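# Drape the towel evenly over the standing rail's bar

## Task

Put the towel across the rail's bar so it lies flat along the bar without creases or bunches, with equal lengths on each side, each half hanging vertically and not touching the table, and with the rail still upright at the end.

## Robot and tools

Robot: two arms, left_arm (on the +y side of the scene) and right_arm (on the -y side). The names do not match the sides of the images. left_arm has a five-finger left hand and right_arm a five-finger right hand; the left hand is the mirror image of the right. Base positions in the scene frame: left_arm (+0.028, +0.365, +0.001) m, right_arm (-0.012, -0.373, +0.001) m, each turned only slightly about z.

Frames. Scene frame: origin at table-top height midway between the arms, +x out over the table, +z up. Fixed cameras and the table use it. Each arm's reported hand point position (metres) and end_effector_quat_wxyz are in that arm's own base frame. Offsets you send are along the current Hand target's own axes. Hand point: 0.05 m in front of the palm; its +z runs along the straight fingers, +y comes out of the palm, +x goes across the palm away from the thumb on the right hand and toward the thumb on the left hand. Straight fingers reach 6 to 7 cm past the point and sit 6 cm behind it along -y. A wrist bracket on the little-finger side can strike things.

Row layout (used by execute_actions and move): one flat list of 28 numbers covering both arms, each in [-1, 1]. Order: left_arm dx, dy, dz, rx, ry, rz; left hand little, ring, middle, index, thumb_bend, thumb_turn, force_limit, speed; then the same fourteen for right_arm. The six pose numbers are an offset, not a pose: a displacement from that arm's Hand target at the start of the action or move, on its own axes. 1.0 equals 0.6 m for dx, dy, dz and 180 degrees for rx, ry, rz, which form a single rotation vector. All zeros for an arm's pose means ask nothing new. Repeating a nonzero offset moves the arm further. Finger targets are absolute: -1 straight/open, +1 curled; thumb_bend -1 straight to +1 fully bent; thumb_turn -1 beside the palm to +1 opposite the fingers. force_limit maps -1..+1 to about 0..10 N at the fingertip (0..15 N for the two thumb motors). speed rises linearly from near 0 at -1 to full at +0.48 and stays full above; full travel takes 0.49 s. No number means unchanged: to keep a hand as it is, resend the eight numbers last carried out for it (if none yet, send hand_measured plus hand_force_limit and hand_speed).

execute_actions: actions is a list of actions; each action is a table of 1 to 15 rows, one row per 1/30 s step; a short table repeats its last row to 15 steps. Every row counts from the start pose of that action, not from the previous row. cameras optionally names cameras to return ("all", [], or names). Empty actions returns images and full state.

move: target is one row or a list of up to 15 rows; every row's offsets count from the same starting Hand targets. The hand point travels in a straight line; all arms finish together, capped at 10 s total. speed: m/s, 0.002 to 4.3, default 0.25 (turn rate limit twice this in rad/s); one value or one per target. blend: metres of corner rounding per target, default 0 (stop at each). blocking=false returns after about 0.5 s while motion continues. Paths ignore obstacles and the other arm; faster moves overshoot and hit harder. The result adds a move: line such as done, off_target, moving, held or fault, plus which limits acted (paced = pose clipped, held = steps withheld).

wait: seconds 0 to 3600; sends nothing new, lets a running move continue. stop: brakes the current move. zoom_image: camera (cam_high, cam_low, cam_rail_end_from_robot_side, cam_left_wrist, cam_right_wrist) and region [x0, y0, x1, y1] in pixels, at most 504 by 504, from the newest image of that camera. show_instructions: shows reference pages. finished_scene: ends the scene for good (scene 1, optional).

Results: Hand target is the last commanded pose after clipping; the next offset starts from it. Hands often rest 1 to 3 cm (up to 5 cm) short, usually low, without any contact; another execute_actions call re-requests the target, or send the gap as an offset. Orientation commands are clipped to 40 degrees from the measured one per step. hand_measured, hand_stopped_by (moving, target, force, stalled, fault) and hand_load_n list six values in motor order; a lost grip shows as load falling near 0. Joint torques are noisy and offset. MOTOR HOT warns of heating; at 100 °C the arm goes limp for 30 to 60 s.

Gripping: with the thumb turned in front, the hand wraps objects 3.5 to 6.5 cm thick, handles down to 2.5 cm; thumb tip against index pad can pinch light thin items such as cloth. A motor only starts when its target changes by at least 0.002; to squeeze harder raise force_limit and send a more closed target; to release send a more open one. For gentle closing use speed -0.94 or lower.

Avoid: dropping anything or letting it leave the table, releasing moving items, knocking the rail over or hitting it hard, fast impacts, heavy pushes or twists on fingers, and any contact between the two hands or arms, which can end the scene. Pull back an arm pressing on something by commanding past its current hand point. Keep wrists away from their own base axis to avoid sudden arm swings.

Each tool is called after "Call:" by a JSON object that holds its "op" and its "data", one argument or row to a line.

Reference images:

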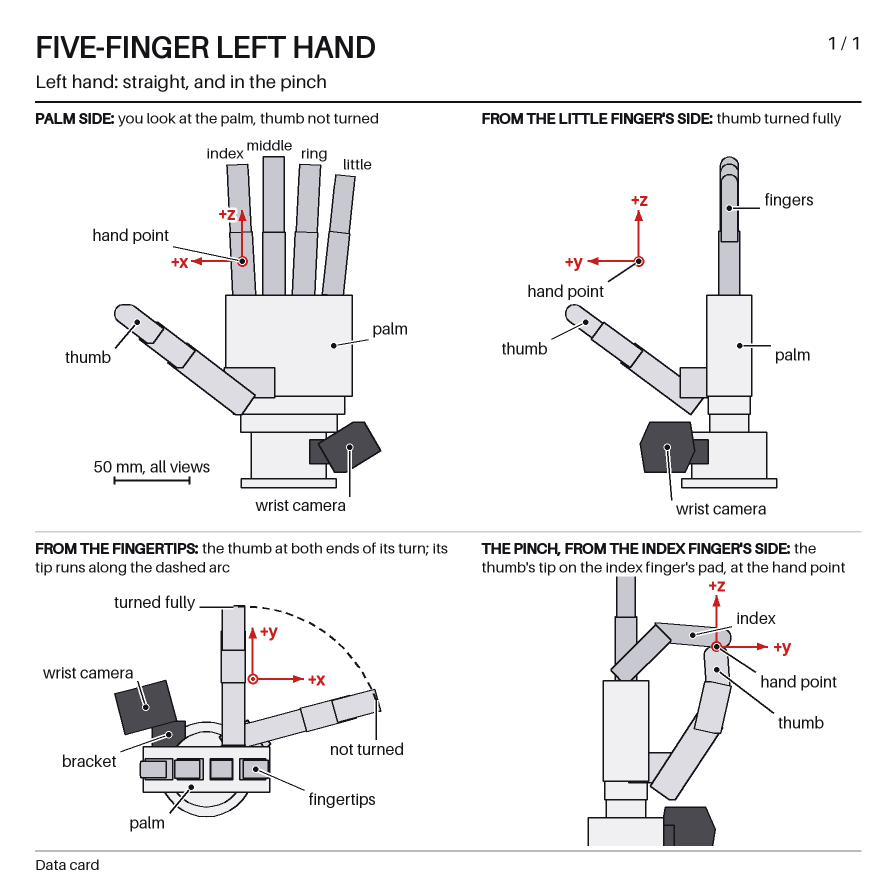

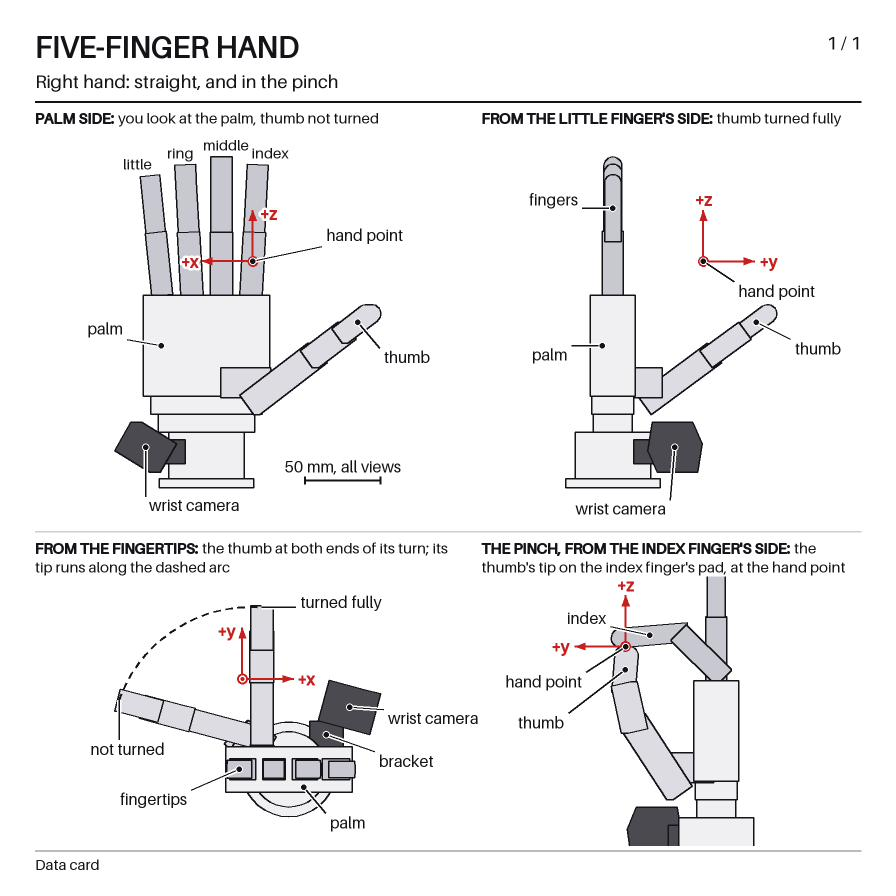

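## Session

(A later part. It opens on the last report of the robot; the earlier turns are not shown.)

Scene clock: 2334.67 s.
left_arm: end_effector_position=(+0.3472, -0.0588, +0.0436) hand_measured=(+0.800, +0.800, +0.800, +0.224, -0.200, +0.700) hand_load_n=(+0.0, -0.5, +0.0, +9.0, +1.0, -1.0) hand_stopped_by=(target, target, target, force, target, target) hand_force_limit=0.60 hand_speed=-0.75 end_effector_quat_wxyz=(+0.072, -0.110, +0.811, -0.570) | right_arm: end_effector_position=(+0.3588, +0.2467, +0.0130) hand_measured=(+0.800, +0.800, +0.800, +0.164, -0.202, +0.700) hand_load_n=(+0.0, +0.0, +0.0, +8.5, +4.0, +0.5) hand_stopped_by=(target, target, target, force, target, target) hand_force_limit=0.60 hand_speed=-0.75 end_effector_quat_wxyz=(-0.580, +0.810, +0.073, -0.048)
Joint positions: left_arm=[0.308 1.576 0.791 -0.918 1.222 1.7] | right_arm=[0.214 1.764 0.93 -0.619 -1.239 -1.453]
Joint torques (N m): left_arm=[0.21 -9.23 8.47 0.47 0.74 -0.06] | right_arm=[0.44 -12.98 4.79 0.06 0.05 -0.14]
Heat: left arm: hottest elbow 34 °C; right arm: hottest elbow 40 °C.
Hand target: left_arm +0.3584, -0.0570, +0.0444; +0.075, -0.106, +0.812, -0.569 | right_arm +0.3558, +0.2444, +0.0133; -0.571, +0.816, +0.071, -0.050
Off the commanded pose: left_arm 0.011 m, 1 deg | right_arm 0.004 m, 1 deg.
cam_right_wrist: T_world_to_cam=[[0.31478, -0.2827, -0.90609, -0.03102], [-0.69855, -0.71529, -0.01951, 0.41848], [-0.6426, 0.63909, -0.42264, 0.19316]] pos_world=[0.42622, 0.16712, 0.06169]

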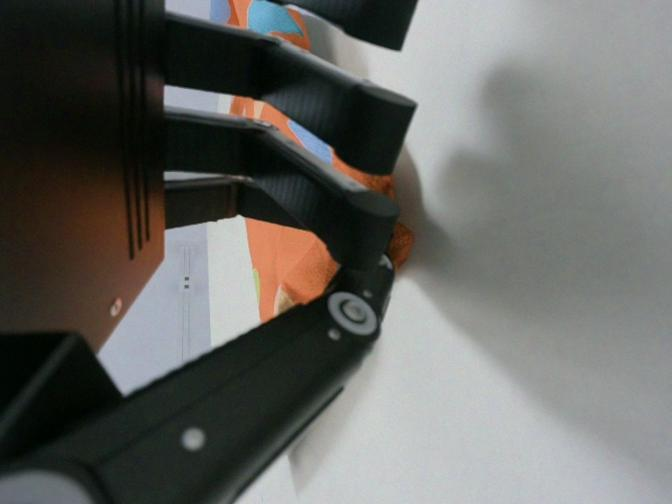

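Call:
{"op": "move", "data": {
  "target": [
    [0,-0.094,-0.0342,0,0,0,0.8,0.8,0.8,0.49,-0.2,0.7,0.6,-0.75,0,-0.22,-0.08,0,0,0,0.8,0.8,0.8,0.49,-0.2,0.7,0.6,-0.75]
  ],
  "speed": 0.08,
  "cameras": ["all"]
}}

Scene clock: 2339.27 s.
left_arm: end_effector_position=(+0.3484, -0.0588, +0.0951) hand_measured=(+0.800, +0.800, +0.800, +0.224, -0.200, +0.700) hand_load_n=(+0.0, +0.0, +0.0, +8.0, +1.5, -0.5) hand_stopped_by=(target, target, target, force, target, target) hand_force_limit=0.60 hand_speed=-0.75 end_effector_quat_wxyz=(+0.069, -0.113, +0.810, -0.571) | right_arm: end_effector_position=(+0.3405, +0.2416, +0.1330) hand_measured=(+0.800, +0.800, +0.800, +0.166, -0.200, +0.700) hand_load_n=(+0.0, +0.0, +0.0, +0.0, +0.0, +0.0) hand_stopped_by=(target, target, target, force, target, target) hand_force_limit=0.60 hand_speed=-0.75 end_effector_quat_wxyz=(-0.570, +0.817, +0.057, -0.072)
Joint positions: left_arm=[0.307 1.479 0.853 -1.081 1.222 1.697] | right_arm=[0.216 1.534 1.033 -1.011 -1.223 -1.453]
Joint torques (N m): left_arm=[0.38 -10.17 9.76 -0.25 0.8 -0.08] | right_arm=[0.38 -11.87 10.28 0.21 -0.65 -0.11]
Heat: left arm: hottest elbow 34 °C; right arm: hottest elbow 40 °C.
Hand target: left_arm +0.3583, -0.0570, +0.1045; +0.075, -0.106, +0.812, -0.569 | right_arm +0.3559, +0.2444, +0.1538; -0.571, +0.816, +0.071, -0.050
Off the commanded pose: left_arm 0.014 m, 1 deg | right_arm 0.026 m, 3 deg.
move: off_target (left_arm, right_arm)
cam_left_wrist: T_world_to_cam=[[-0.15335, -0.42323, 0.89295, -0.04995], [-0.95576, 0.29308, -0.02523, 0.35359], [-0.25103, -0.85731, -0.44944, 0.19936]] pos_world=[0.38033, 0.04615, 0.14313]
cam_right_wrist: T_world_to_cam=[[0.26466, -0.30904, -0.91348, 0.10634], [-0.69743, -0.71554, 0.04001, 0.3961], [-0.66599, 0.6265, -0.40491, 0.24389]] pos_world=[0.41054, 0.16349, 0.18005]

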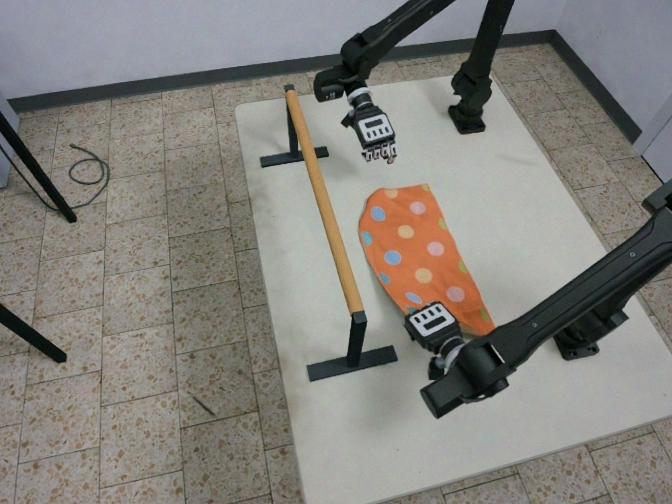

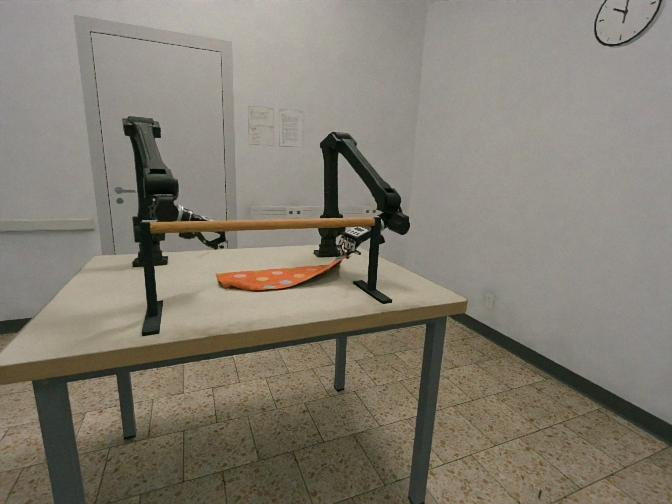

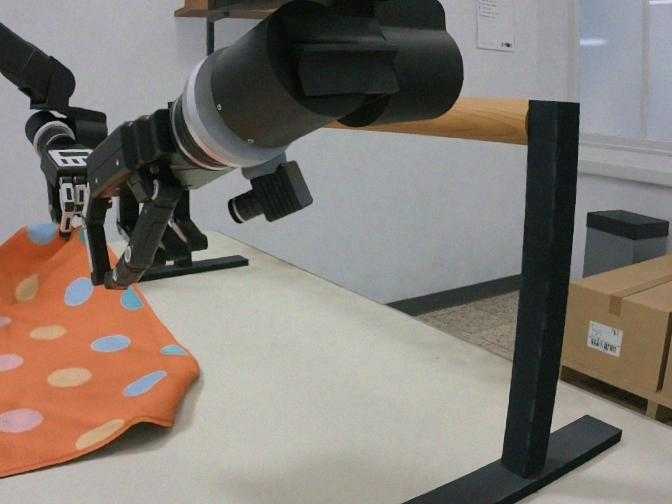

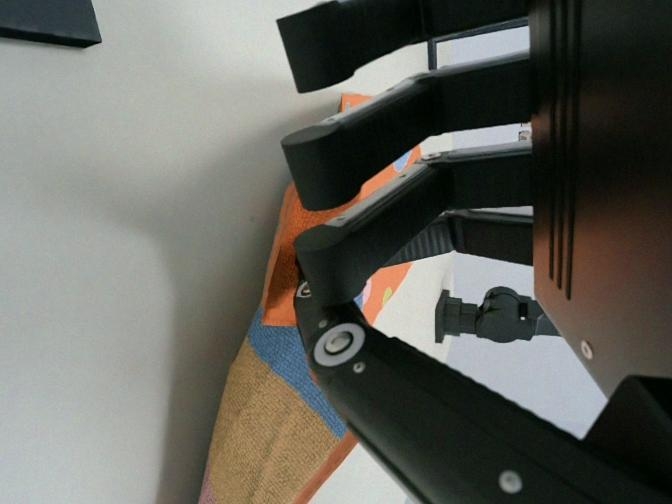

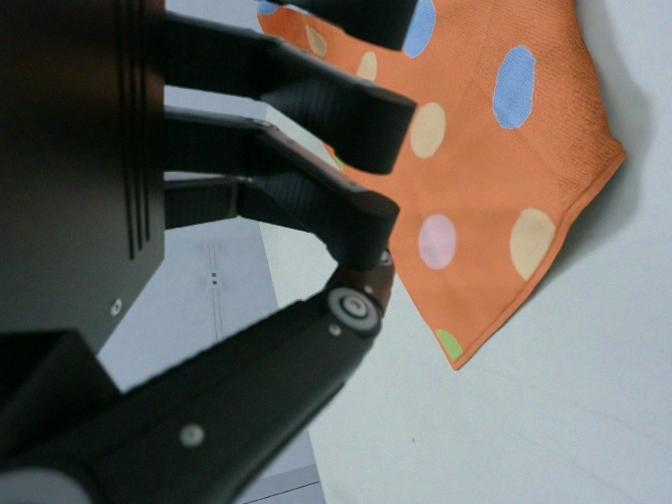

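Call:
{"op": "zoom_image", "data": {
  "camera": "cam_high",
  "region": [330, 160, 520, 350]
}}

Call:
{"op": "zoom_image", "data": {
  "camera": "cam_rail_end_from_robot_side",
  "region": [0, 200, 300, 500]
}}

Call:
{"op": "zoom_image", "data": {
  "camera": "cam_low",
  "region": [200, 230, 380, 310]
}}

Scaled by 2.653 from the camera's image (finer frame: 960x720).

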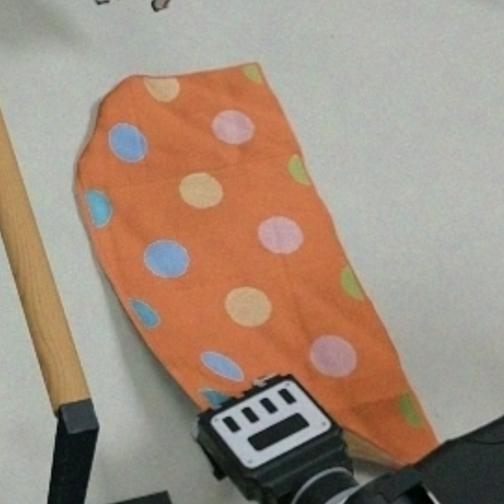

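Scaled by 1.680 from the camera's image (finer frame: 960x720).

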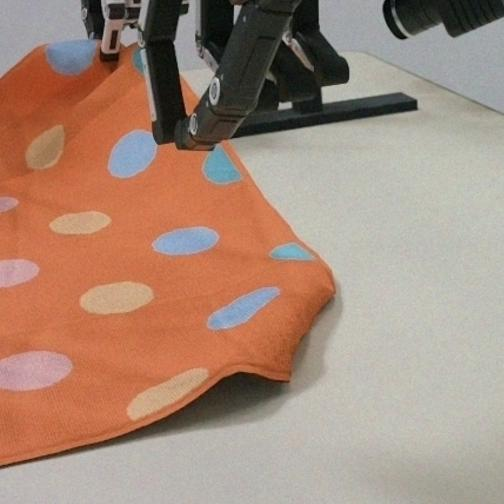

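Scaled by 2.800 from the camera's image (finer frame: 960x720).

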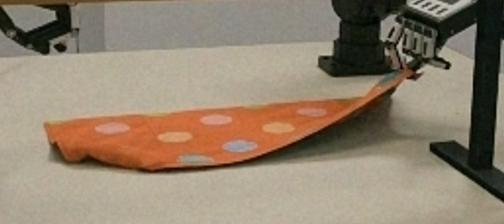

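Call:
{"op": "move", "data": {
  "target": [
    [0,0,0,0,0,0,0.8,0.8,0.8,0.49,-0.2,0.7,0.6,-0.75,0,0,0,0,0,0,0.8,0.8,0.8,-0.4,-0.2,0.7,0.3,-0.75],
    [0,0.0705,0.0257,0,0,0,0.8,0.8,0.8,0.49,-0.2,0.7,0.6,-0.75,-0.0665,0.1807,0.1072,0,0,0,0.8,0.8,0.8,-0.4,-0.2,0.7,0.3,-0.75],
    [0,0.0705,0.0257,0,0,0,0.8,0.8,0.8,0.49,-0.2,0.7,0.6,-0.75,-0.0665,0.2338,0.1267,0,0,0,0.8,0.8,0.8,-0.4,-0.2,0.7,0.3,-0.75]
  ],
  "speed": [0.05,0.08,0.04],
  "cameras": ["cam_right_wrist"]
}}

Scene clock: 2362.70 s.
left_arm: end_effector_position=(+0.3606, -0.0549, +0.0663) hand_measured=(+0.800, +0.800, +0.800, +0.224, -0.200, +0.700) hand_load_n=(+0.0, +0.0, +0.0, +7.5, +2.0, -1.0) hand_stopped_by=(target, target, target, force, target, target) hand_force_limit=0.60 hand_speed=-0.75 end_effector_quat_wxyz=(+0.082, -0.103, +0.812, -0.568) | right_arm: end_effector_position=(+0.3176, +0.2598, +0.0076) hand_measured=(+0.800, +0.800, +0.800, -0.400, -0.200, +0.700) hand_load_n=(+0.0, +0.0, +0.0, +0.0, -2.5, +1.0) hand_stopped_by=(target, target, target, target, target, target) hand_force_limit=0.30 hand_speed=-0.75 end_effector_quat_wxyz=(-0.575, +0.814, +0.075, -0.042)
Joint positions: left_arm=[0.307 1.544 0.838 -0.966 1.222 1.697] | right_arm=[0.273 1.675 0.775 -0.374 -1.213 -1.274]
Joint torques (N m): left_arm=[0.85 -9.52 6.24 0.64 0.79 -0.04] | right_arm=[0.85 -8.41 4.31 1.76 -0.48 -0.12]
Heat: left arm: hottest elbow 35 °C; right arm: hottest elbow 41 °C.
Hand target: left_arm +0.3583, -0.0570, +0.0593; +0.075, -0.106, +0.812, -0.569 | right_arm +0.3125, +0.2605, -0.0040; -0.571, +0.816, +0.071, -0.050
Off the commanded pose: left_arm 0.007 m, 1 deg | right_arm 0.013 m, 1 deg.
move: off_target (right_arm)
cam_right_wrist: T_world_to_cam=[[0.32437, -0.29387, -0.89913, -0.01945], [-0.70188, -0.712, -0.0205, 0.39917], [-0.63415, 0.63773, -0.43721, 0.15375]] pos_world=[0.38398, 0.18044, 0.05792]

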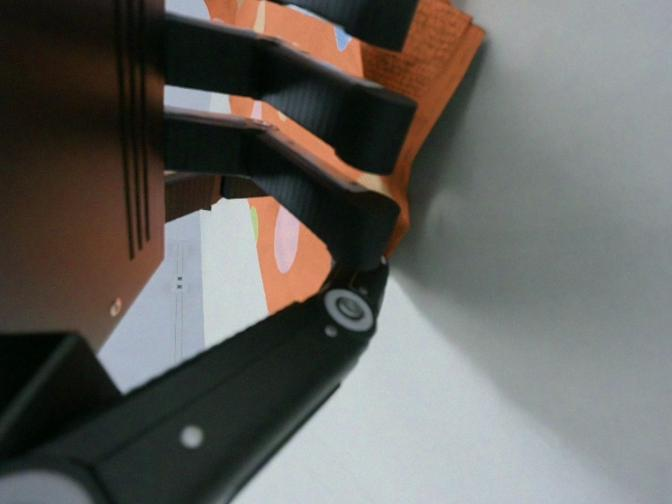

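Call:
{"op": "execute_actions", "data": {
  "actions": [
    [[0,0,0,0,0,0,0.8,0.8,0.8,0.49,-0.2,0.7,0.6,-0.75,0,0.006,0.0022,0,0,0,0.8,0.8,0.8,0.4,-0.2,0.7,0.35,-0.8]],
    [[0,0,0,0,0,0,0.8,0.8,0.8,0.49,-0.2,0.7,0.6,-0.75,0,0,0,0,0,0,0.8,0.8,0.8,0.4,-0.2,0.7,0.35,-0.8]],
    [[0,0,0,0,0,0,0.8,0.8,0.8,0.49,-0.2,0.7,0.6,-0.75,0,0,0,0,0,0,0.8,0.8,0.8,0.4,-0.2,0.7,0.35,-0.8]],
    [[0,0,0,0,0,0,0.8,0.8,0.8,0.49,-0.2,0.7,0.6,-0.75,0,-0.0124,-0.0045,0,0,0,0.8,0.8,0.8,0.43,-0.2,0.7,0.5,-0.8]],
    [[0,0,0,0,0,0,0.8,0.8,0.8,0.49,-0.2,0.7,0.6,-0.75,0,-0.006,-0.0022,0,0,0,0.8,0.8,0.8,0.45,-0.2,0.7,0.55,-0.75]],
    [[0,0,0,0,0,0,0.8,0.8,0.8,0.49,-0.2,0.7,0.6,-0.75,0,-0.006,-0.0022,0,0,0,0.8,0.8,0.8,0.46,-0.2,0.7,0.55,-0.75]],
    [[0,0,0,0,0,0,0.8,0.8,0.8,0.49,-0.2,0.7,0.6,-0.75,0,-0.006,-0.0022,0,0,0,0.8,0.8,0.8,0.47,-0.2,0.7,0.55,-0.75]],
    [[0,0,0,0,0,0,0.8,0.8,0.8,0.49,-0.2,0.7,0.6,-0.75,0,0,0,0,0,0,0.8,0.8,0.8,0.49,-0.2,0.7,0.6,-0.75]]
  ],
  "cameras": ["cam_right_wrist"]
}}

Call:
{"op": "move", "data": {
  "target": [
    [0,0,0,0,0,0,0.8,0.8,0.8,0.49,-0.2,0.7,0.6,-0.75,0,-0.125,-0.0456,0,0,0,0.8,0.8,0.8,0.49,-0.2,0.7,0.6,-0.75]
  ],
  "speed": 0.06,
  "cameras": ["all"]
}}

Scene clock: 2375.30 s.
left_arm: end_effector_position=(+0.3606, -0.0549, +0.0663) hand_measured=(+0.800, +0.800, +0.800, +0.224, -0.200, +0.700) hand_load_n=(+0.0, +0.0, +0.0, +8.0, +1.5, -1.0) hand_stopped_by=(target, target, target, force, target, target) hand_force_limit=0.60 hand_speed=-0.75 end_effector_quat_wxyz=(+0.082, -0.103, +0.812, -0.568) | right_arm: end_effector_position=(+0.3128, +0.2626, +0.0105) hand_measured=(+0.800, +0.800, +0.800, +0.224, -0.200, +0.700) hand_load_n=(-0.5, +0.0, +0.0, +9.0, +2.0, -2.5) hand_stopped_by=(target, target, target, force, target, target) hand_force_limit=0.60 hand_speed=-0.75 end_effector_quat_wxyz=(-0.578, +0.811, +0.074, -0.050)
Joint positions: left_arm=[0.307 1.544 0.838 -0.966 1.222 1.697] | right_arm=[0.281 1.672 0.775 -0.386 -1.222 -1.27]
Joint torques (N m): left_arm=[0.03 -9.52 6.26 0.64 0.79 -0.06] | right_arm=[0.32 -11.22 4.96 0.29 -0.08 -0.13]
Heat: left arm: hottest elbow 34 °C; right arm: hottest elbow 40 °C.
Hand target: left_arm +0.3583, -0.0570, +0.0594; +0.075, -0.106, +0.812, -0.569 | right_arm +0.3125, +0.2606, +0.0116; -0.571, +0.816, +0.071, -0.050
Off the commanded pose: left_arm 0.008 m, 1 deg | right_arm 0.002 m, 1 deg.
cam_right_wrist: T_world_to_cam=[[0.31335, -0.28622, -0.90548, -0.01301], [-0.69585, -0.71806, -0.01382, 0.3974], [-0.64623, 0.6344, -0.42417, 0.15463]] pos_world=[0.38053, 0.18354, 0.0593]

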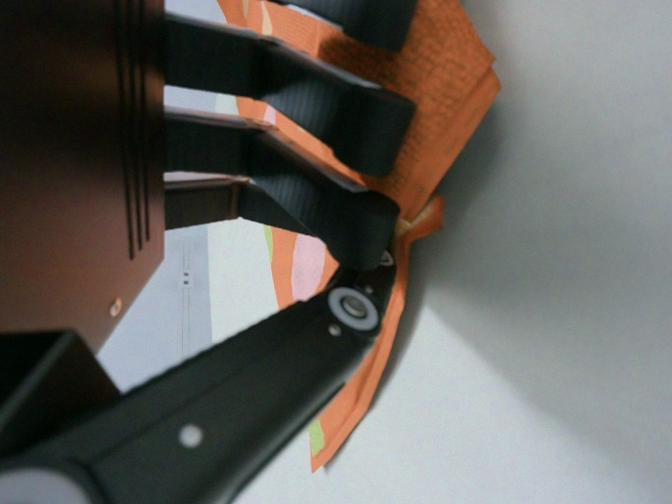

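Scene clock: 2377.17 s.
left_arm: end_effector_position=(+0.3591, -0.0553, +0.0652) hand_measured=(+0.800, +0.800, +0.800, +0.224, -0.200, +0.700) hand_load_n=(+0.0, +0.0, +0.0, +8.5, +1.5, -1.0) hand_stopped_by=(target, target, target, force, target, target) hand_force_limit=0.60 hand_speed=-0.75 end_effector_quat_wxyz=(+0.081, -0.104, +0.812, -0.569) | right_arm: end_effector_position=(+0.2970, +0.2570, +0.0741) hand_measured=(+0.800, +0.800, +0.800, +0.224, -0.200, +0.700) hand_load_n=(+0.0, +0.0, +0.0, +7.5, +3.5, -1.5) hand_stopped_by=(target, target, target, force, target, target) hand_force_limit=0.60 hand_speed=-0.75 end_effector_quat_wxyz=(-0.570, +0.816, +0.060, -0.069)
Joint positions: left_arm=[0.307 1.545 0.835 -0.966 1.222 1.697] | right_arm=[0.281 1.507 0.809 -0.634 -1.213 -1.27]
Joint torques (N m): left_arm=[0.5 -9.23 6.57 0.47 0.77 -0.05] | right_arm=[0.5 -10.87 9.11 0.31 -0.49 -0.14]
Heat: left arm: hottest elbow 34 °C; right arm: hottest elbow 40 °C.
Hand target: left_arm +0.3584, -0.0570, +0.0594; +0.075, -0.106, +0.812, -0.569 | right_arm +0.3124, +0.2606, +0.0914; -0.571, +0.816, +0.071, -0.050
Off the commanded pose: left_arm 0.006 m, 1 deg | right_arm 0.024 m, 3 deg.
move: off_target (right_arm)
cam_left_wrist: T_world_to_cam=[[-0.17918, -0.43144, 0.88417, -0.01083], [-0.95465, 0.29346, -0.05027, 0.36341], [-0.23778, -0.85308, -0.46446, 0.18797]] pos_world=[0.38969, 0.04903, 0.11514]
cam_right_wrist: T_world_to_cam=[[0.27219, -0.30694, -0.91198, 0.06599], [-0.69708, -0.71623, 0.033, 0.37967], [-0.66331, 0.62674, -0.40891, 0.18094]] pos_world=[0.36672, 0.17878, 0.12164]

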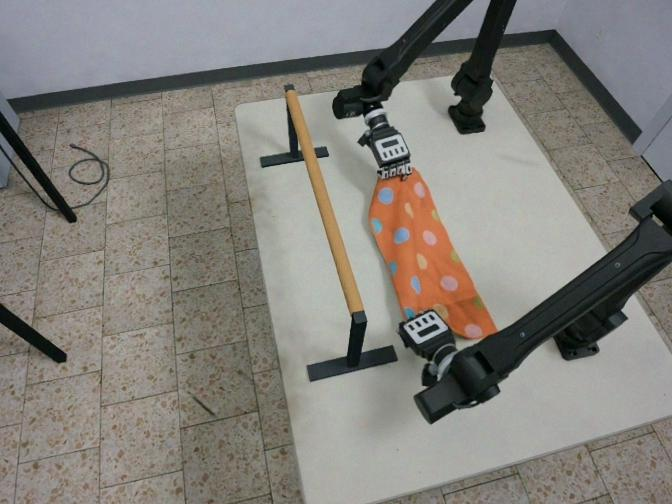

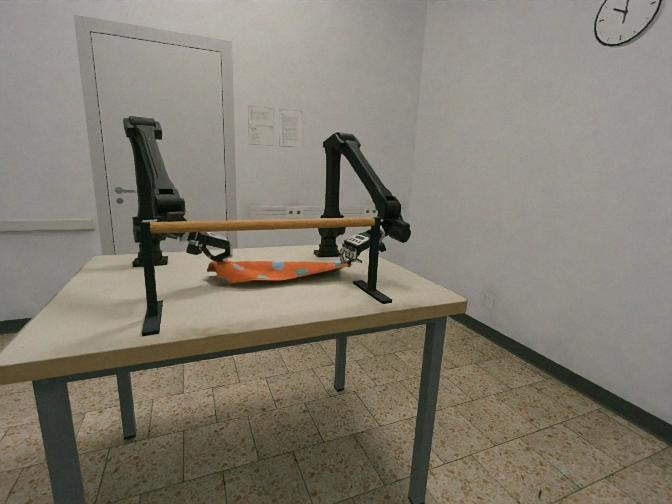

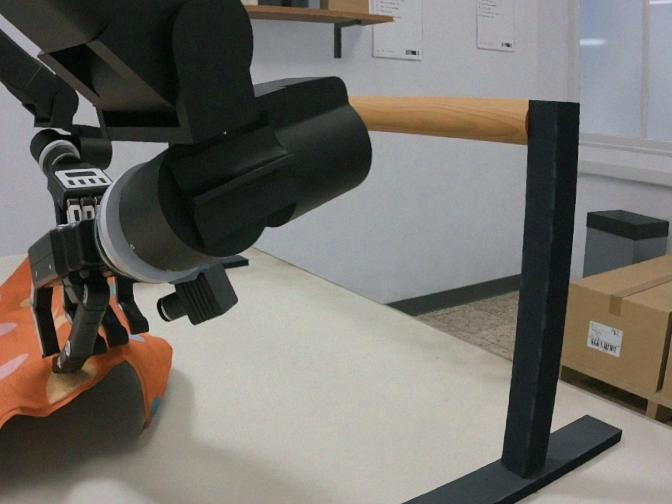

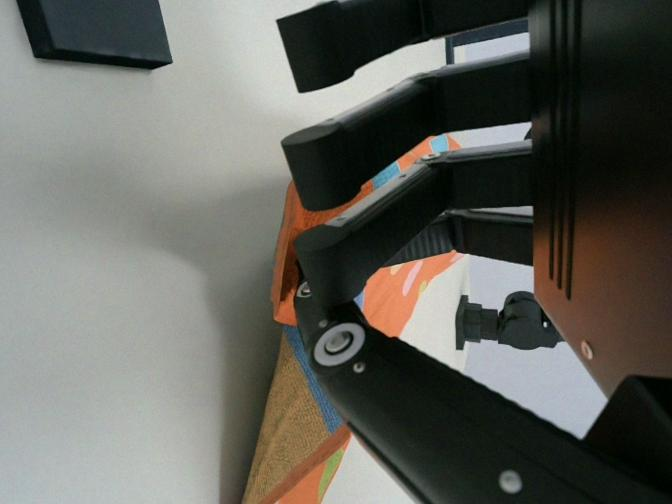

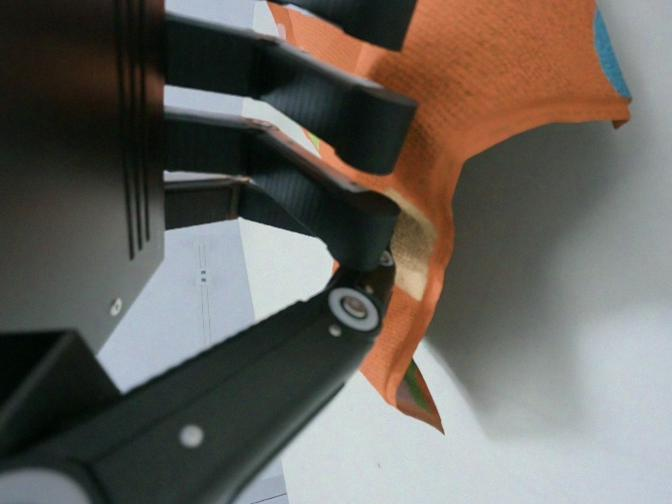

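Call:
{"op": "move", "data": {
  "target": [
    [0,0,0,0,0,0,0.8,0.8,0.8,0.49,-0.2,0.7,0.6,-0.75,-0.05,0.1,0.05,0,0,0,0.8,0.8,0.8,0.49,-0.2,0.7,0.6,-0.75]
  ],
  "speed": 0.06,
  "cameras": ["cam_right_wrist","cam_high"]
}}

Scene clock: 2381.63 s.
left_arm: end_effector_position=(+0.3591, -0.0553, +0.0652) hand_measured=(+0.800, +0.800, +0.800, +0.224, -0.200, +0.700) hand_load_n=(+0.0, +0.0, +0.0, +8.5, +1.0, -1.0) hand_stopped_by=(target, target, target, force, target, target) hand_force_limit=0.60 hand_speed=-0.75 end_effector_quat_wxyz=(+0.081, -0.104, +0.812, -0.569) | right_arm: end_effector_position=(+0.2857, +0.2628, +0.0301) hand_measured=(+0.800, +0.800, +0.800, +0.224, -0.200, +0.700) hand_load_n=(+0.0, +0.0, +0.0, +7.0, +3.0, -1.5) hand_stopped_by=(target, target, target, force, target, target) hand_force_limit=0.60 hand_speed=-0.75 end_effector_quat_wxyz=(-0.574, +0.814, +0.080, -0.042)
Joint positions: left_arm=[0.307 1.545 0.835 -0.966 1.222 1.697] | right_arm=[0.306 1.551 0.695 -0.353 -1.203 -1.211]
Joint torques (N m): left_arm=[0.44 -9.41 6.46 0.73 0.76 -0.04] | right_arm=[0.91 -8.12 4.81 1.5 -0.48 0.03]
Heat: left arm: hottest elbow 34 °C; right arm: hottest elbow 40 °C.
Hand target: left_arm +0.3584, -0.0570, +0.0594; +0.075, -0.106, +0.812, -0.569 | right_arm +0.2816, +0.2628, +0.0246; -0.571, +0.816, +0.071, -0.050
Off the commanded pose: left_arm 0.006 m, 1 deg | right_arm 0.007 m, 1 deg.
move: done
cam_right_wrist: T_world_to_cam=[[0.33312, -0.29147, -0.8967, 0.00873], [-0.69544, -0.71815, -0.02492, 0.37925], [-0.6367, 0.63191, -0.44193, 0.14378]] pos_world=[0.35239, 0.18405, 0.08082]
Images, in order (width x height): cam_high 672x504, cam_right_wrist 672x504.

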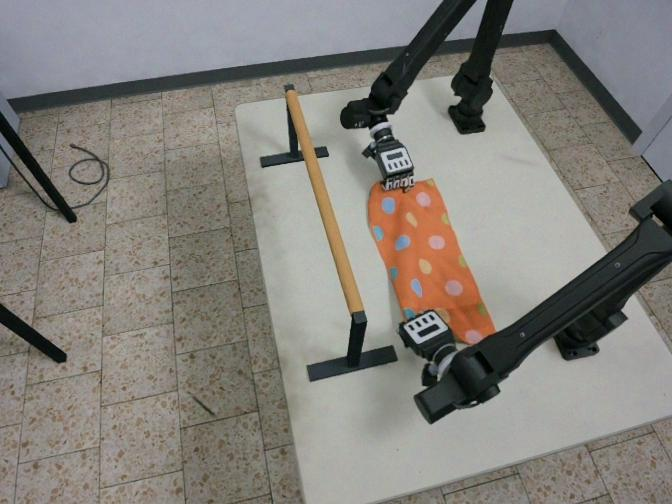

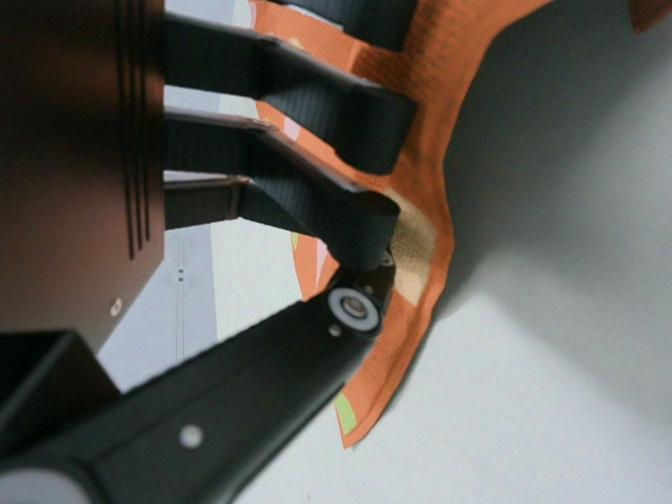

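Call:
{"op": "move", "data": {
  "target": [
    [0,0,0,0,0,0,0.8,0.8,0.8,0.49,-0.2,0.7,0.6,-0.75,0,0.018,0.0066,0,0,0,0.8,0.8,0.8,0.49,-0.2,0.7,0.6,-0.75],
    [0,0,0,0,0,0,0.8,0.8,0.8,0.49,-0.2,0.7,0.6,-0.75,0,0.018,0.0066,0,0,0,0.8,0.8,0.8,-0.4,-0.2,0.7,0.3,-0.75],
    [0,0,0,0,0,0,0.8,0.8,0.8,0.49,-0.2,0.7,0.6,-0.75,0,-0.11,-0.04,0,0,0,0.8,0.8,0.8,-0.4,-0.2,0.7,0.3,-0.75]
  ],
  "speed": 0.05,
  "cameras": ["all"]
}}

Call:
{"op": "zoom_image", "data": {
  "camera": "cam_high",
  "region": [330, 160, 520, 350]
}}

Scene clock: 2389.63 s.
left_arm: end_effector_position=(+0.3592, -0.0553, +0.0652) hand_measured=(+0.800, +0.800, +0.800, +0.224, -0.200, +0.700) hand_load_n=(+0.0, +0.0, +0.0, +8.0, +1.5, -0.5) hand_stopped_by=(target, target, target, force, target, target) hand_force_limit=0.60 hand_speed=-0.75 end_effector_quat_wxyz=(+0.081, -0.104, +0.812, -0.569) | right_arm: end_effector_position=(+0.2656, +0.2563, +0.0761) hand_measured=(+0.800, +0.800, +0.800, -0.400, -0.200, +0.700) hand_load_n=(+0.0, +0.0, +0.0, +0.0, +0.0, +0.0) hand_stopped_by=(target, target, target, target, target, target) hand_force_limit=0.30 hand_speed=-0.75 end_effector_quat_wxyz=(-0.568, +0.818, +0.060, -0.067)
Joint positions: left_arm=[0.307 1.545 0.835 -0.966 1.222 1.697] | right_arm=[0.306 1.416 0.716 -0.566 -1.2 -1.201]
Joint torques (N m): left_arm=[0.56 -9.52 6.63 0.69 0.77 -0.04] | right_arm=[0.62 -9.47 9.51 0.59 -0.62 -0.04]
Heat: left arm: hottest elbow 33 °C; right arm: hottest elbow 40 °C.
Hand target: left_arm +0.3584, -0.0570, +0.0594; +0.075, -0.106, +0.812, -0.569 | right_arm +0.2817, +0.2629, +0.0950; -0.571, +0.816, +0.071, -0.050
Off the commanded pose: left_arm 0.006 m, 1 deg | right_arm 0.026 m, 2 deg.
move: off_target (right_arm)
cam_left_wrist: T_world_to_cam=[[-0.17948, -0.43155, 0.88406, -0.01065], [-0.95464, 0.29342, -0.05058, 0.36342], [-0.23757, -0.85304, -0.46464, 0.18799]] pos_world=[0.38969, 0.04913, 0.11514]
cam_right_wrist: T_world_to_cam=[[0.27492, -0.3121, -0.9094, 0.07666], [-0.69821, -0.71507, 0.03433, 0.3572], [-0.66099, 0.62552, -0.4145, 0.1614]] pos_world=[0.33501, 0.17839, 0.12436]

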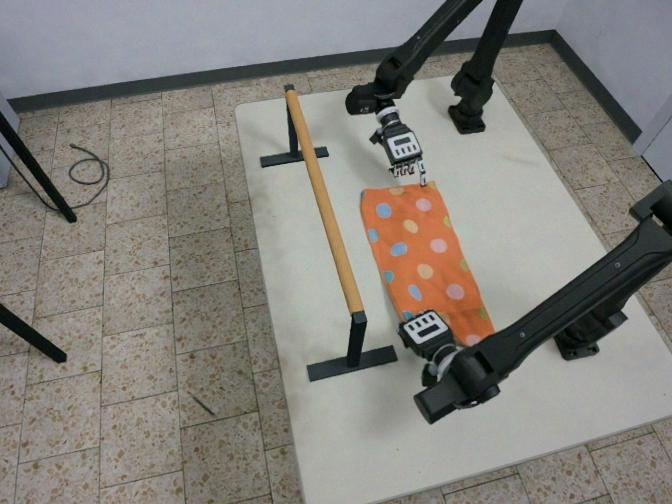

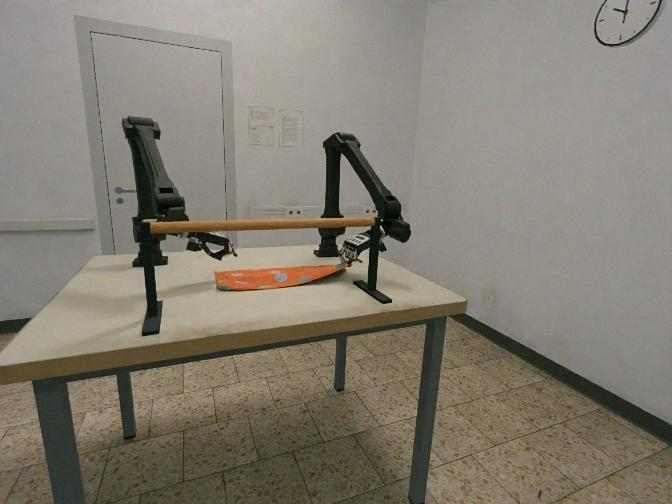

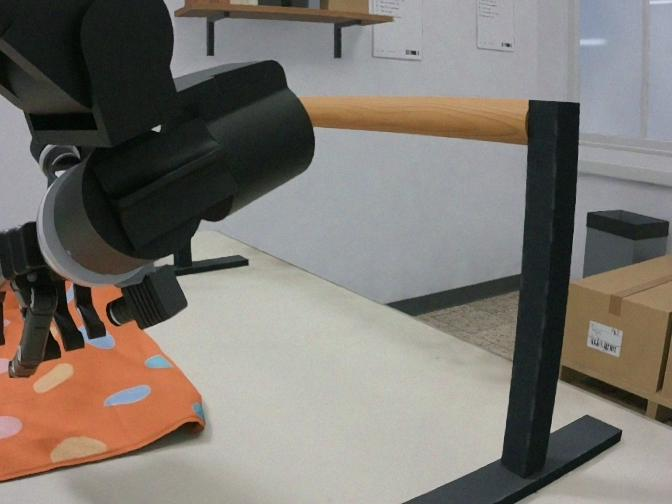

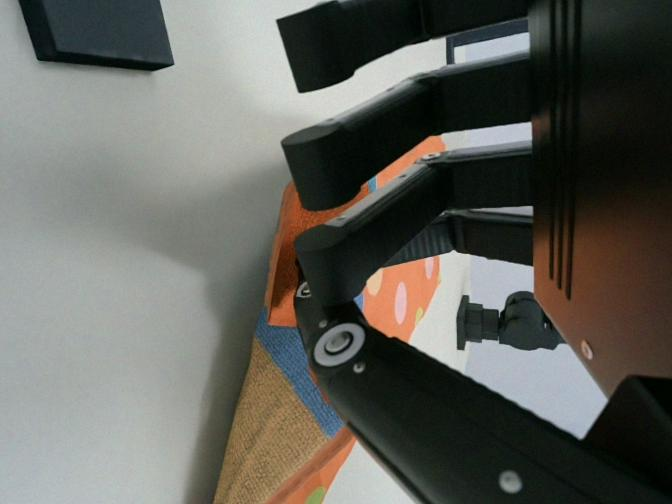

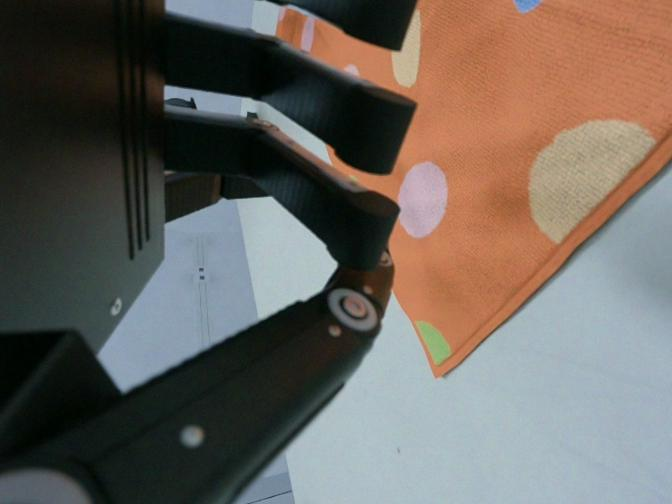

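Scaled by 2.653 from the camera's image (finer frame: 960x720).

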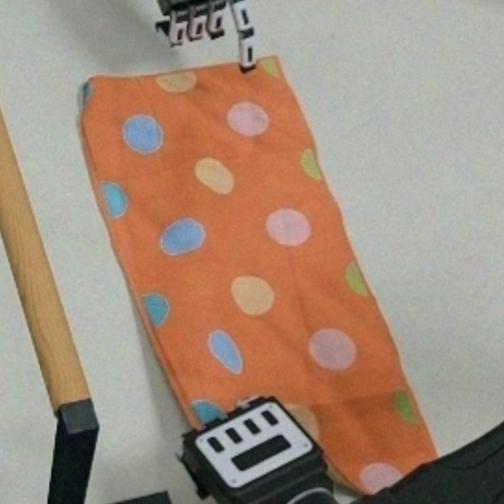

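Call:
{"op": "move", "data": {
  "target": [
    [0,0,0,0,0,0,0.8,0.8,0.8,0.49,-0.2,0.7,0.6,-0.75,0.1613,0.089,-0.05,0,0.0522,0.019,0.8,0.8,0.8,-0.4,-0.2,0.7,0.3,-0.75]
  ],
  "speed": 0.08,
  "cameras": ["cam_right_wrist","cam_rail_end_from_robot_side"]
}}

Scene clock: 2396.10 s.
left_arm: end_effector_position=(+0.3592, -0.0553, +0.0652) hand_measured=(+0.800, +0.800, +0.800, +0.224, -0.200, +0.700) hand_load_n=(+0.0, +0.0, +0.0, +7.5, +1.5, -1.0) hand_stopped_by=(target, target, target, force, target, target) hand_force_limit=0.60 hand_speed=-0.75 end_effector_quat_wxyz=(+0.081, -0.104, +0.812, -0.569) | right_arm: end_effector_position=(+0.3636, +0.2319, +0.0462) hand_measured=(+0.800, +0.800, +0.800, -0.400, -0.200, +0.700) hand_load_n=(+0.0, +0.0, +0.0, +0.0, +0.0, +0.0) hand_stopped_by=(target, target, target, target, target, target) hand_force_limit=0.30 hand_speed=-0.75 end_effector_quat_wxyz=(-0.571, +0.821, -0.003, -0.016)
Joint positions: left_arm=[0.307 1.545 0.835 -0.966 1.222 1.697] | right_arm=[0.177 1.615 0.836 -0.4 -1.186 -1.12]
Joint torques (N m): left_arm=[0.09 -9.11 6.54 0.59 0.75 -0.02] | right_arm=[-0.03 -9.99 9.07 1.68 -0.59 0.01]
Heat: left arm: hottest elbow 33 °C; right arm: hottest elbow 41 °C.
Hand target: left_arm +0.3584, -0.0570, +0.0594; +0.075, -0.106, +0.812, -0.569 | right_arm +0.3849, +0.2339, +0.0550; -0.574, +0.819, +0.000, +0.000
Off the commanded pose: left_arm 0.006 m, 1 deg | right_arm 0.023 m, 2 deg.
move: off_target (right_arm)
cam_right_wrist: T_world_to_cam=[[0.23113, -0.35325, -0.90653, 0.04011], [-0.80515, -0.59252, 0.02561, 0.41997], [-0.54619, 0.72397, -0.42137, 0.16483]] pos_world=[0.41889, 0.14367, 0.09506]
Images, in order (width x height): cam_rail_end_from_robot_side 672x504, cam_right_wrist 672x504.

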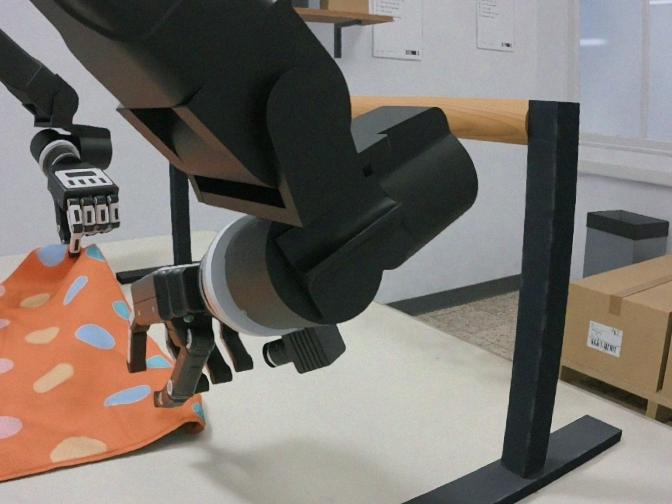

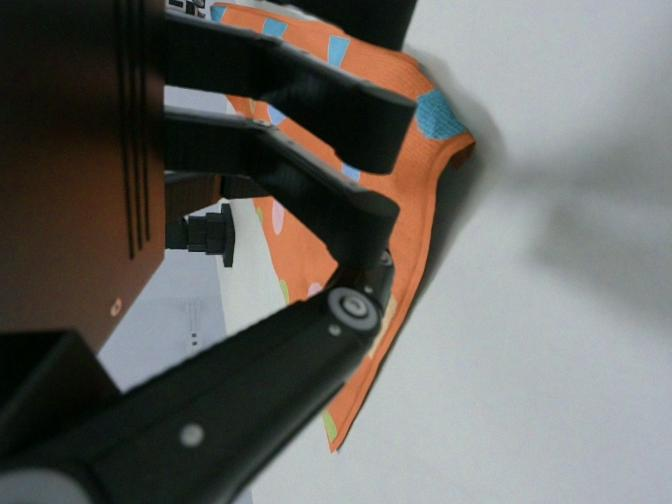

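Call:
{"op": "move", "data": {
  "target": [
    [0,0,0,0,0,0,0.8,0.8,0.8,0.49,-0.2,0.7,0.6,-0.75,-0.0168,0.0243,0.0548,0,0,0,0.8,0.8,0.8,-0.4,-0.2,0.7,0.3,-0.75],
    [0,0,0,0,0,0,0.8,0.8,0.8,0.49,-0.2,0.7,0.6,-0.75,-0.0168,0.0792,0.0747,0,0,0,0.8,0.8,0.8,-0.4,-0.2,0.7,0.3,-0.75]
  ],
  "speed": 0.04,
  "cameras": ["cam_right_wrist"]
}}

Scene clock: 2406.33 s.
left_arm: end_effector_position=(+0.3592, -0.0553, +0.0652) hand_measured=(+0.800, +0.800, +0.800, +0.224, -0.200, +0.700) hand_load_n=(+0.0, +0.0, +0.0, +8.0, +2.0, -1.0) hand_stopped_by=(target, target, target, force, target, target) hand_force_limit=0.60 hand_speed=-0.75 end_effector_quat_wxyz=(+0.081, -0.104, +0.812, -0.569) | right_arm: end_effector_position=(+0.3800, +0.2589, +0.0080) hand_measured=(+0.800, +0.800, +0.800, -0.400, -0.200, +0.700) hand_load_n=(+0.0, +0.0, +0.0, +0.0, -2.0, +1.0) hand_stopped_by=(target, target, target, target, target, target) hand_force_limit=0.30 hand_speed=-0.75 end_effector_quat_wxyz=(-0.577, +0.817, +0.006, +0.009)
Joint positions: left_arm=[0.307 1.545 0.835 -0.966 1.222 1.697] | right_arm=[0.232 1.721 0.804 -0.064 -1.157 -0.961]
Joint torques (N m): left_arm=[0.91 -9.35 6.48 0.64 0.75 -0.03] | right_arm=[0.79 -9.29 4.53 2.02 -0.37 -0.12]
Heat: left arm: hottest elbow 33 °C; right arm: hottest elbow 40 °C.
Hand target: left_arm +0.3584, -0.0570, +0.0594; +0.075, -0.106, +0.812, -0.569 | right_arm +0.3749, +0.2598, -0.0049; -0.574, +0.819, +0.000, +0.000
Off the commanded pose: left_arm 0.006 m, 1 deg | right_arm 0.014 m, 1 deg.
move: off_target (right_arm)
cam_right_wrist: T_world_to_cam=[[0.27216, -0.34375, -0.89876, -0.00689], [-0.81293, -0.58189, -0.02361, 0.45076], [-0.51486, 0.73705, -0.4378, 0.12303]] pos_world=[0.43165, 0.16925, 0.05832]

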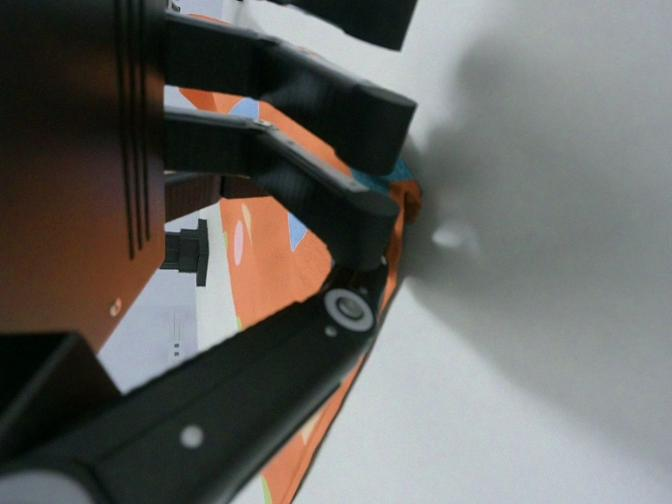

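Call:
{"op": "move", "data": {
  "target": [
    [0,0,0,0,0,0,0.8,0.8,0.8,0.49,-0.2,0.7,0.6,-0.75,0,-0.0235,-0.0086,0,0,0,0.8,0.8,0.8,-0.4,-0.2,0.7,0.3,-0.75],
    [0,0,0,0,0,0,0.8,0.8,0.8,0.49,-0.2,0.7,0.6,-0.75,0.0167,-0.0235,-0.0086,0,0,0,0.8,0.8,0.8,-0.4,-0.2,0.7,0.3,-0.75],
    [0,0,0,0,0,0,0.8,0.8,0.8,0.49,-0.2,0.7,0.6,-0.75,0.0167,0.0031,0.0012,0,0,0,0.8,0.8,0.8,-0.4,-0.2,0.7,0.3,-0.75]
  ],
  "speed": 0.04,
  "cameras": ["cam_right_wrist"]
}}

Call:
{"op": "execute_actions", "data": {
  "actions": [
    [[0,0,0,0,0,0,0.8,0.8,0.8,0.49,-0.2,0.7,0.6,-0.75,0,0,0,0,0,0,0.8,0.8,0.8,0.4,-0.2,0.7,0.35,-0.8]],
    [[0,0,0,0,0,0,0.8,0.8,0.8,0.49,-0.2,0.7,0.6,-0.75,0,0,0,0,0,0,0.8,0.8,0.8,0.4,-0.2,0.7,0.35,-0.8]],
    [[0,0,0,0,0,0,0.8,0.8,0.8,0.49,-0.2,0.7,0.6,-0.75,0,0,0,0,0,0,0.8,0.8,0.8,0.4,-0.2,0.7,0.35,-0.8]],
    [[0,0,0,0,0,0,0.8,0.8,0.8,0.49,-0.2,0.7,0.6,-0.75,0,-0.0094,-0.0034,0,0,0,0.8,0.8,0.8,0.43,-0.2,0.7,0.5,-0.8]],
    [[0,0,0,0,0,0,0.8,0.8,0.8,0.49,-0.2,0.7,0.6,-0.75,0,-0.006,-0.0022,0,0,0,0.8,0.8,0.8,0.45,-0.2,0.7,0.55,-0.75]],
    [[0,0,0,0,0,0,0.8,0.8,0.8,0.49,-0.2,0.7,0.6,-0.75,0,-0.006,-0.0022,0,0,0,0.8,0.8,0.8,0.46,-0.2,0.7,0.55,-0.75]],
    [[0,0,0,0,0,0,0.8,0.8,0.8,0.49,-0.2,0.7,0.6,-0.75,0,-0.006,-0.0022,0,0,0,0.8,0.8,0.8,0.47,-0.2,0.7,0.55,-0.75]],
    [[0,0,0,0,0,0,0.8,0.8,0.8,0.49,-0.2,0.7,0.6,-0.75,0,0,0,0,0,0,0.8,0.8,0.8,0.49,-0.2,0.7,0.6,-0.75]]
  ],
  "cameras": ["cam_right_wrist","cam_high"]
}}

Scene clock: 2416.90 s.
left_arm: end_effector_position=(+0.3592, -0.0553, +0.0652) hand_measured=(+0.800, +0.800, +0.800, +0.224, -0.200, +0.700) hand_load_n=(+0.0, +0.5, +0.5, +7.5, +1.5, -0.5) hand_stopped_by=(target, target, target, force, target, target) hand_force_limit=0.60 hand_speed=-0.75 end_effector_quat_wxyz=(+0.081, -0.104, +0.812, -0.569) | right_arm: end_effector_position=(+0.3774, +0.2593, +0.0067) hand_measured=(+0.800, +0.800, +0.800, -0.400, -0.198, +0.700) hand_load_n=(+0.0, +0.0, +0.0, +0.0, -4.0, +0.5) hand_stopped_by=(target, target, target, target, target, target) hand_force_limit=0.30 hand_speed=-0.75 end_effector_quat_wxyz=(-0.579, +0.815, +0.002, -0.001)
Joint positions: left_arm=[0.307 1.545 0.835 -0.966 1.222 1.697] | right_arm=[0.232 1.729 0.808 -0.077 -1.167 -0.96]
Joint torques (N m): left_arm=[0.5 -9.41 6.45 0.68 0.79 -0.01] | right_arm=[0.38 -8 6.5 1.84 -0.1 -0.2]
Heat: left arm: hottest elbow 33 °C; right arm: hottest elbow 40 °C.
Hand target: left_arm +0.3584, -0.0570, +0.0594; +0.075, -0.106, +0.812, -0.569 | right_arm +0.3848, +0.2598, -0.0071; -0.573, +0.819, +0.000, +0.000
Off the commanded pose: left_arm 0.006 m, 1 deg | right_arm 0.016 m, 1 deg.
move: off_target (right_arm)
cam_right_wrist: T_world_to_cam=[[0.2569, -0.33893, -0.90506, -0.00261], [-0.8103, -0.58593, -0.01058, 0.44894], [-0.52671, 0.73608, -0.42516, 0.12542]] pos_world=[0.43051, 0.16984, 0.05571]

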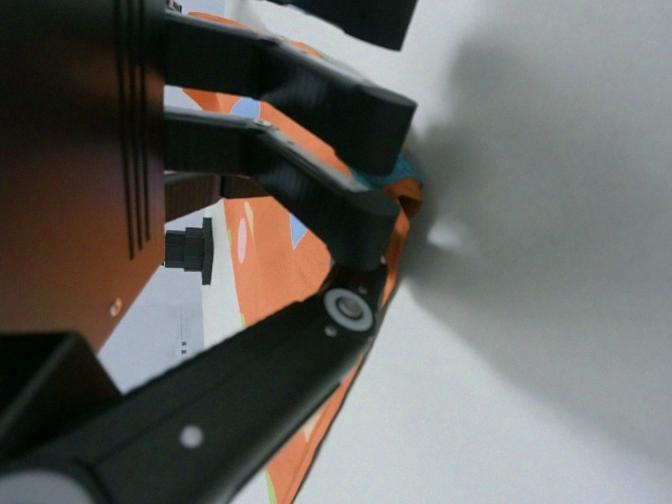

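Scene clock: 2421.10 s.
left_arm: end_effector_position=(+0.3592, -0.0553, +0.0652) hand_measured=(+0.800, +0.800, +0.800, +0.224, -0.200, +0.700) hand_load_n=(+0.0, +0.0, +0.0, +8.0, +2.5, -0.5) hand_stopped_by=(target, target, target, force, target, target) hand_force_limit=0.60 hand_speed=-0.75 end_effector_quat_wxyz=(+0.081, -0.104, +0.812, -0.569) | right_arm: end_effector_position=(+0.3775, +0.2620, +0.0101) hand_measured=(+0.800, +0.800, +0.800, +0.186, -0.200, +0.700) hand_load_n=(+0.0, -0.5, +0.0, +10.0, +0.5, +0.0) hand_stopped_by=(target, target, target, force, target, target) hand_force_limit=0.60 hand_speed=-0.75 end_effector_quat_wxyz=(-0.581, +0.814, +0.003, -0.007)
Joint positions: left_arm=[0.307 1.545 0.835 -0.966 1.222 1.697] | right_arm=[0.236 1.729 0.82 -0.096 -1.175 -0.96]
Joint torques (N m): left_arm=[0.38 -8.64 6.45 0.62 0.76 -0.04] | right_arm=[0.03 -11.63 6.43 0.55 0.22 -0.18]
Heat: left arm: hottest elbow 33 °C; right arm: hottest elbow 40 °C.
Hand target: left_arm +0.3584, -0.0569, +0.0594; +0.075, -0.106, +0.812, -0.569 | right_arm +0.3851, +0.2598, +0.0107; -0.574, +0.819, +0.000, +0.000
Off the commanded pose: left_arm 0.006 m, 1 deg | right_arm 0.008 m, 1 deg.
cam_right_wrist: T_world_to_cam=[[0.25157, -0.33236, -0.90898, 0.0017], [-0.80537, -0.59274, -0.00617, 0.45046], [-0.53674, 0.73362, -0.41678, 0.12928]] pos_world=[0.43174, 0.17273, 0.0582]
Images, in order (width x height): cam_high 672x504, cam_right_wrist 672x504.

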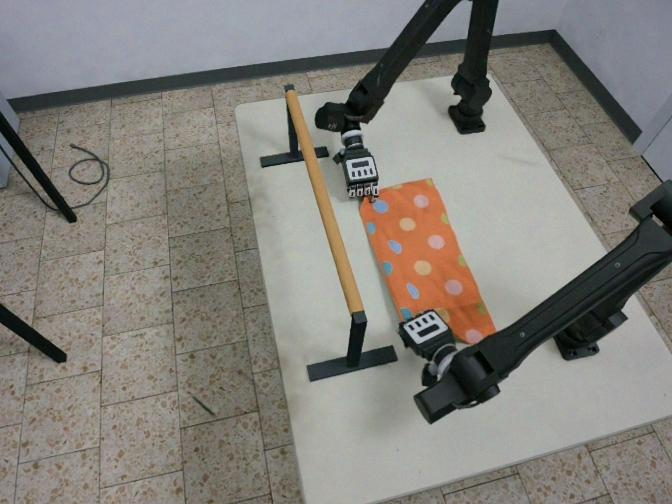

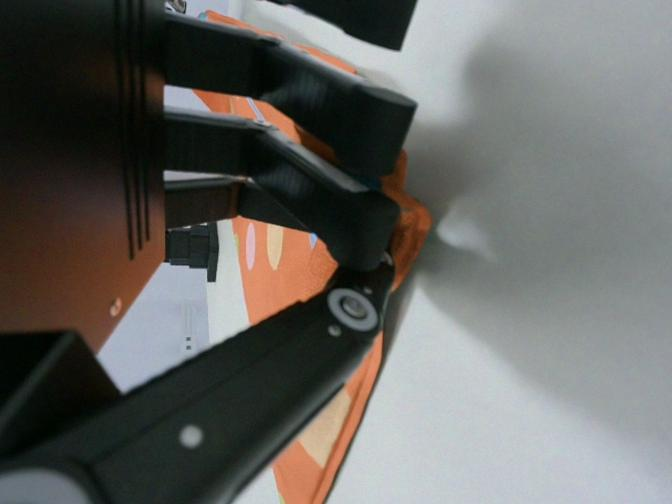

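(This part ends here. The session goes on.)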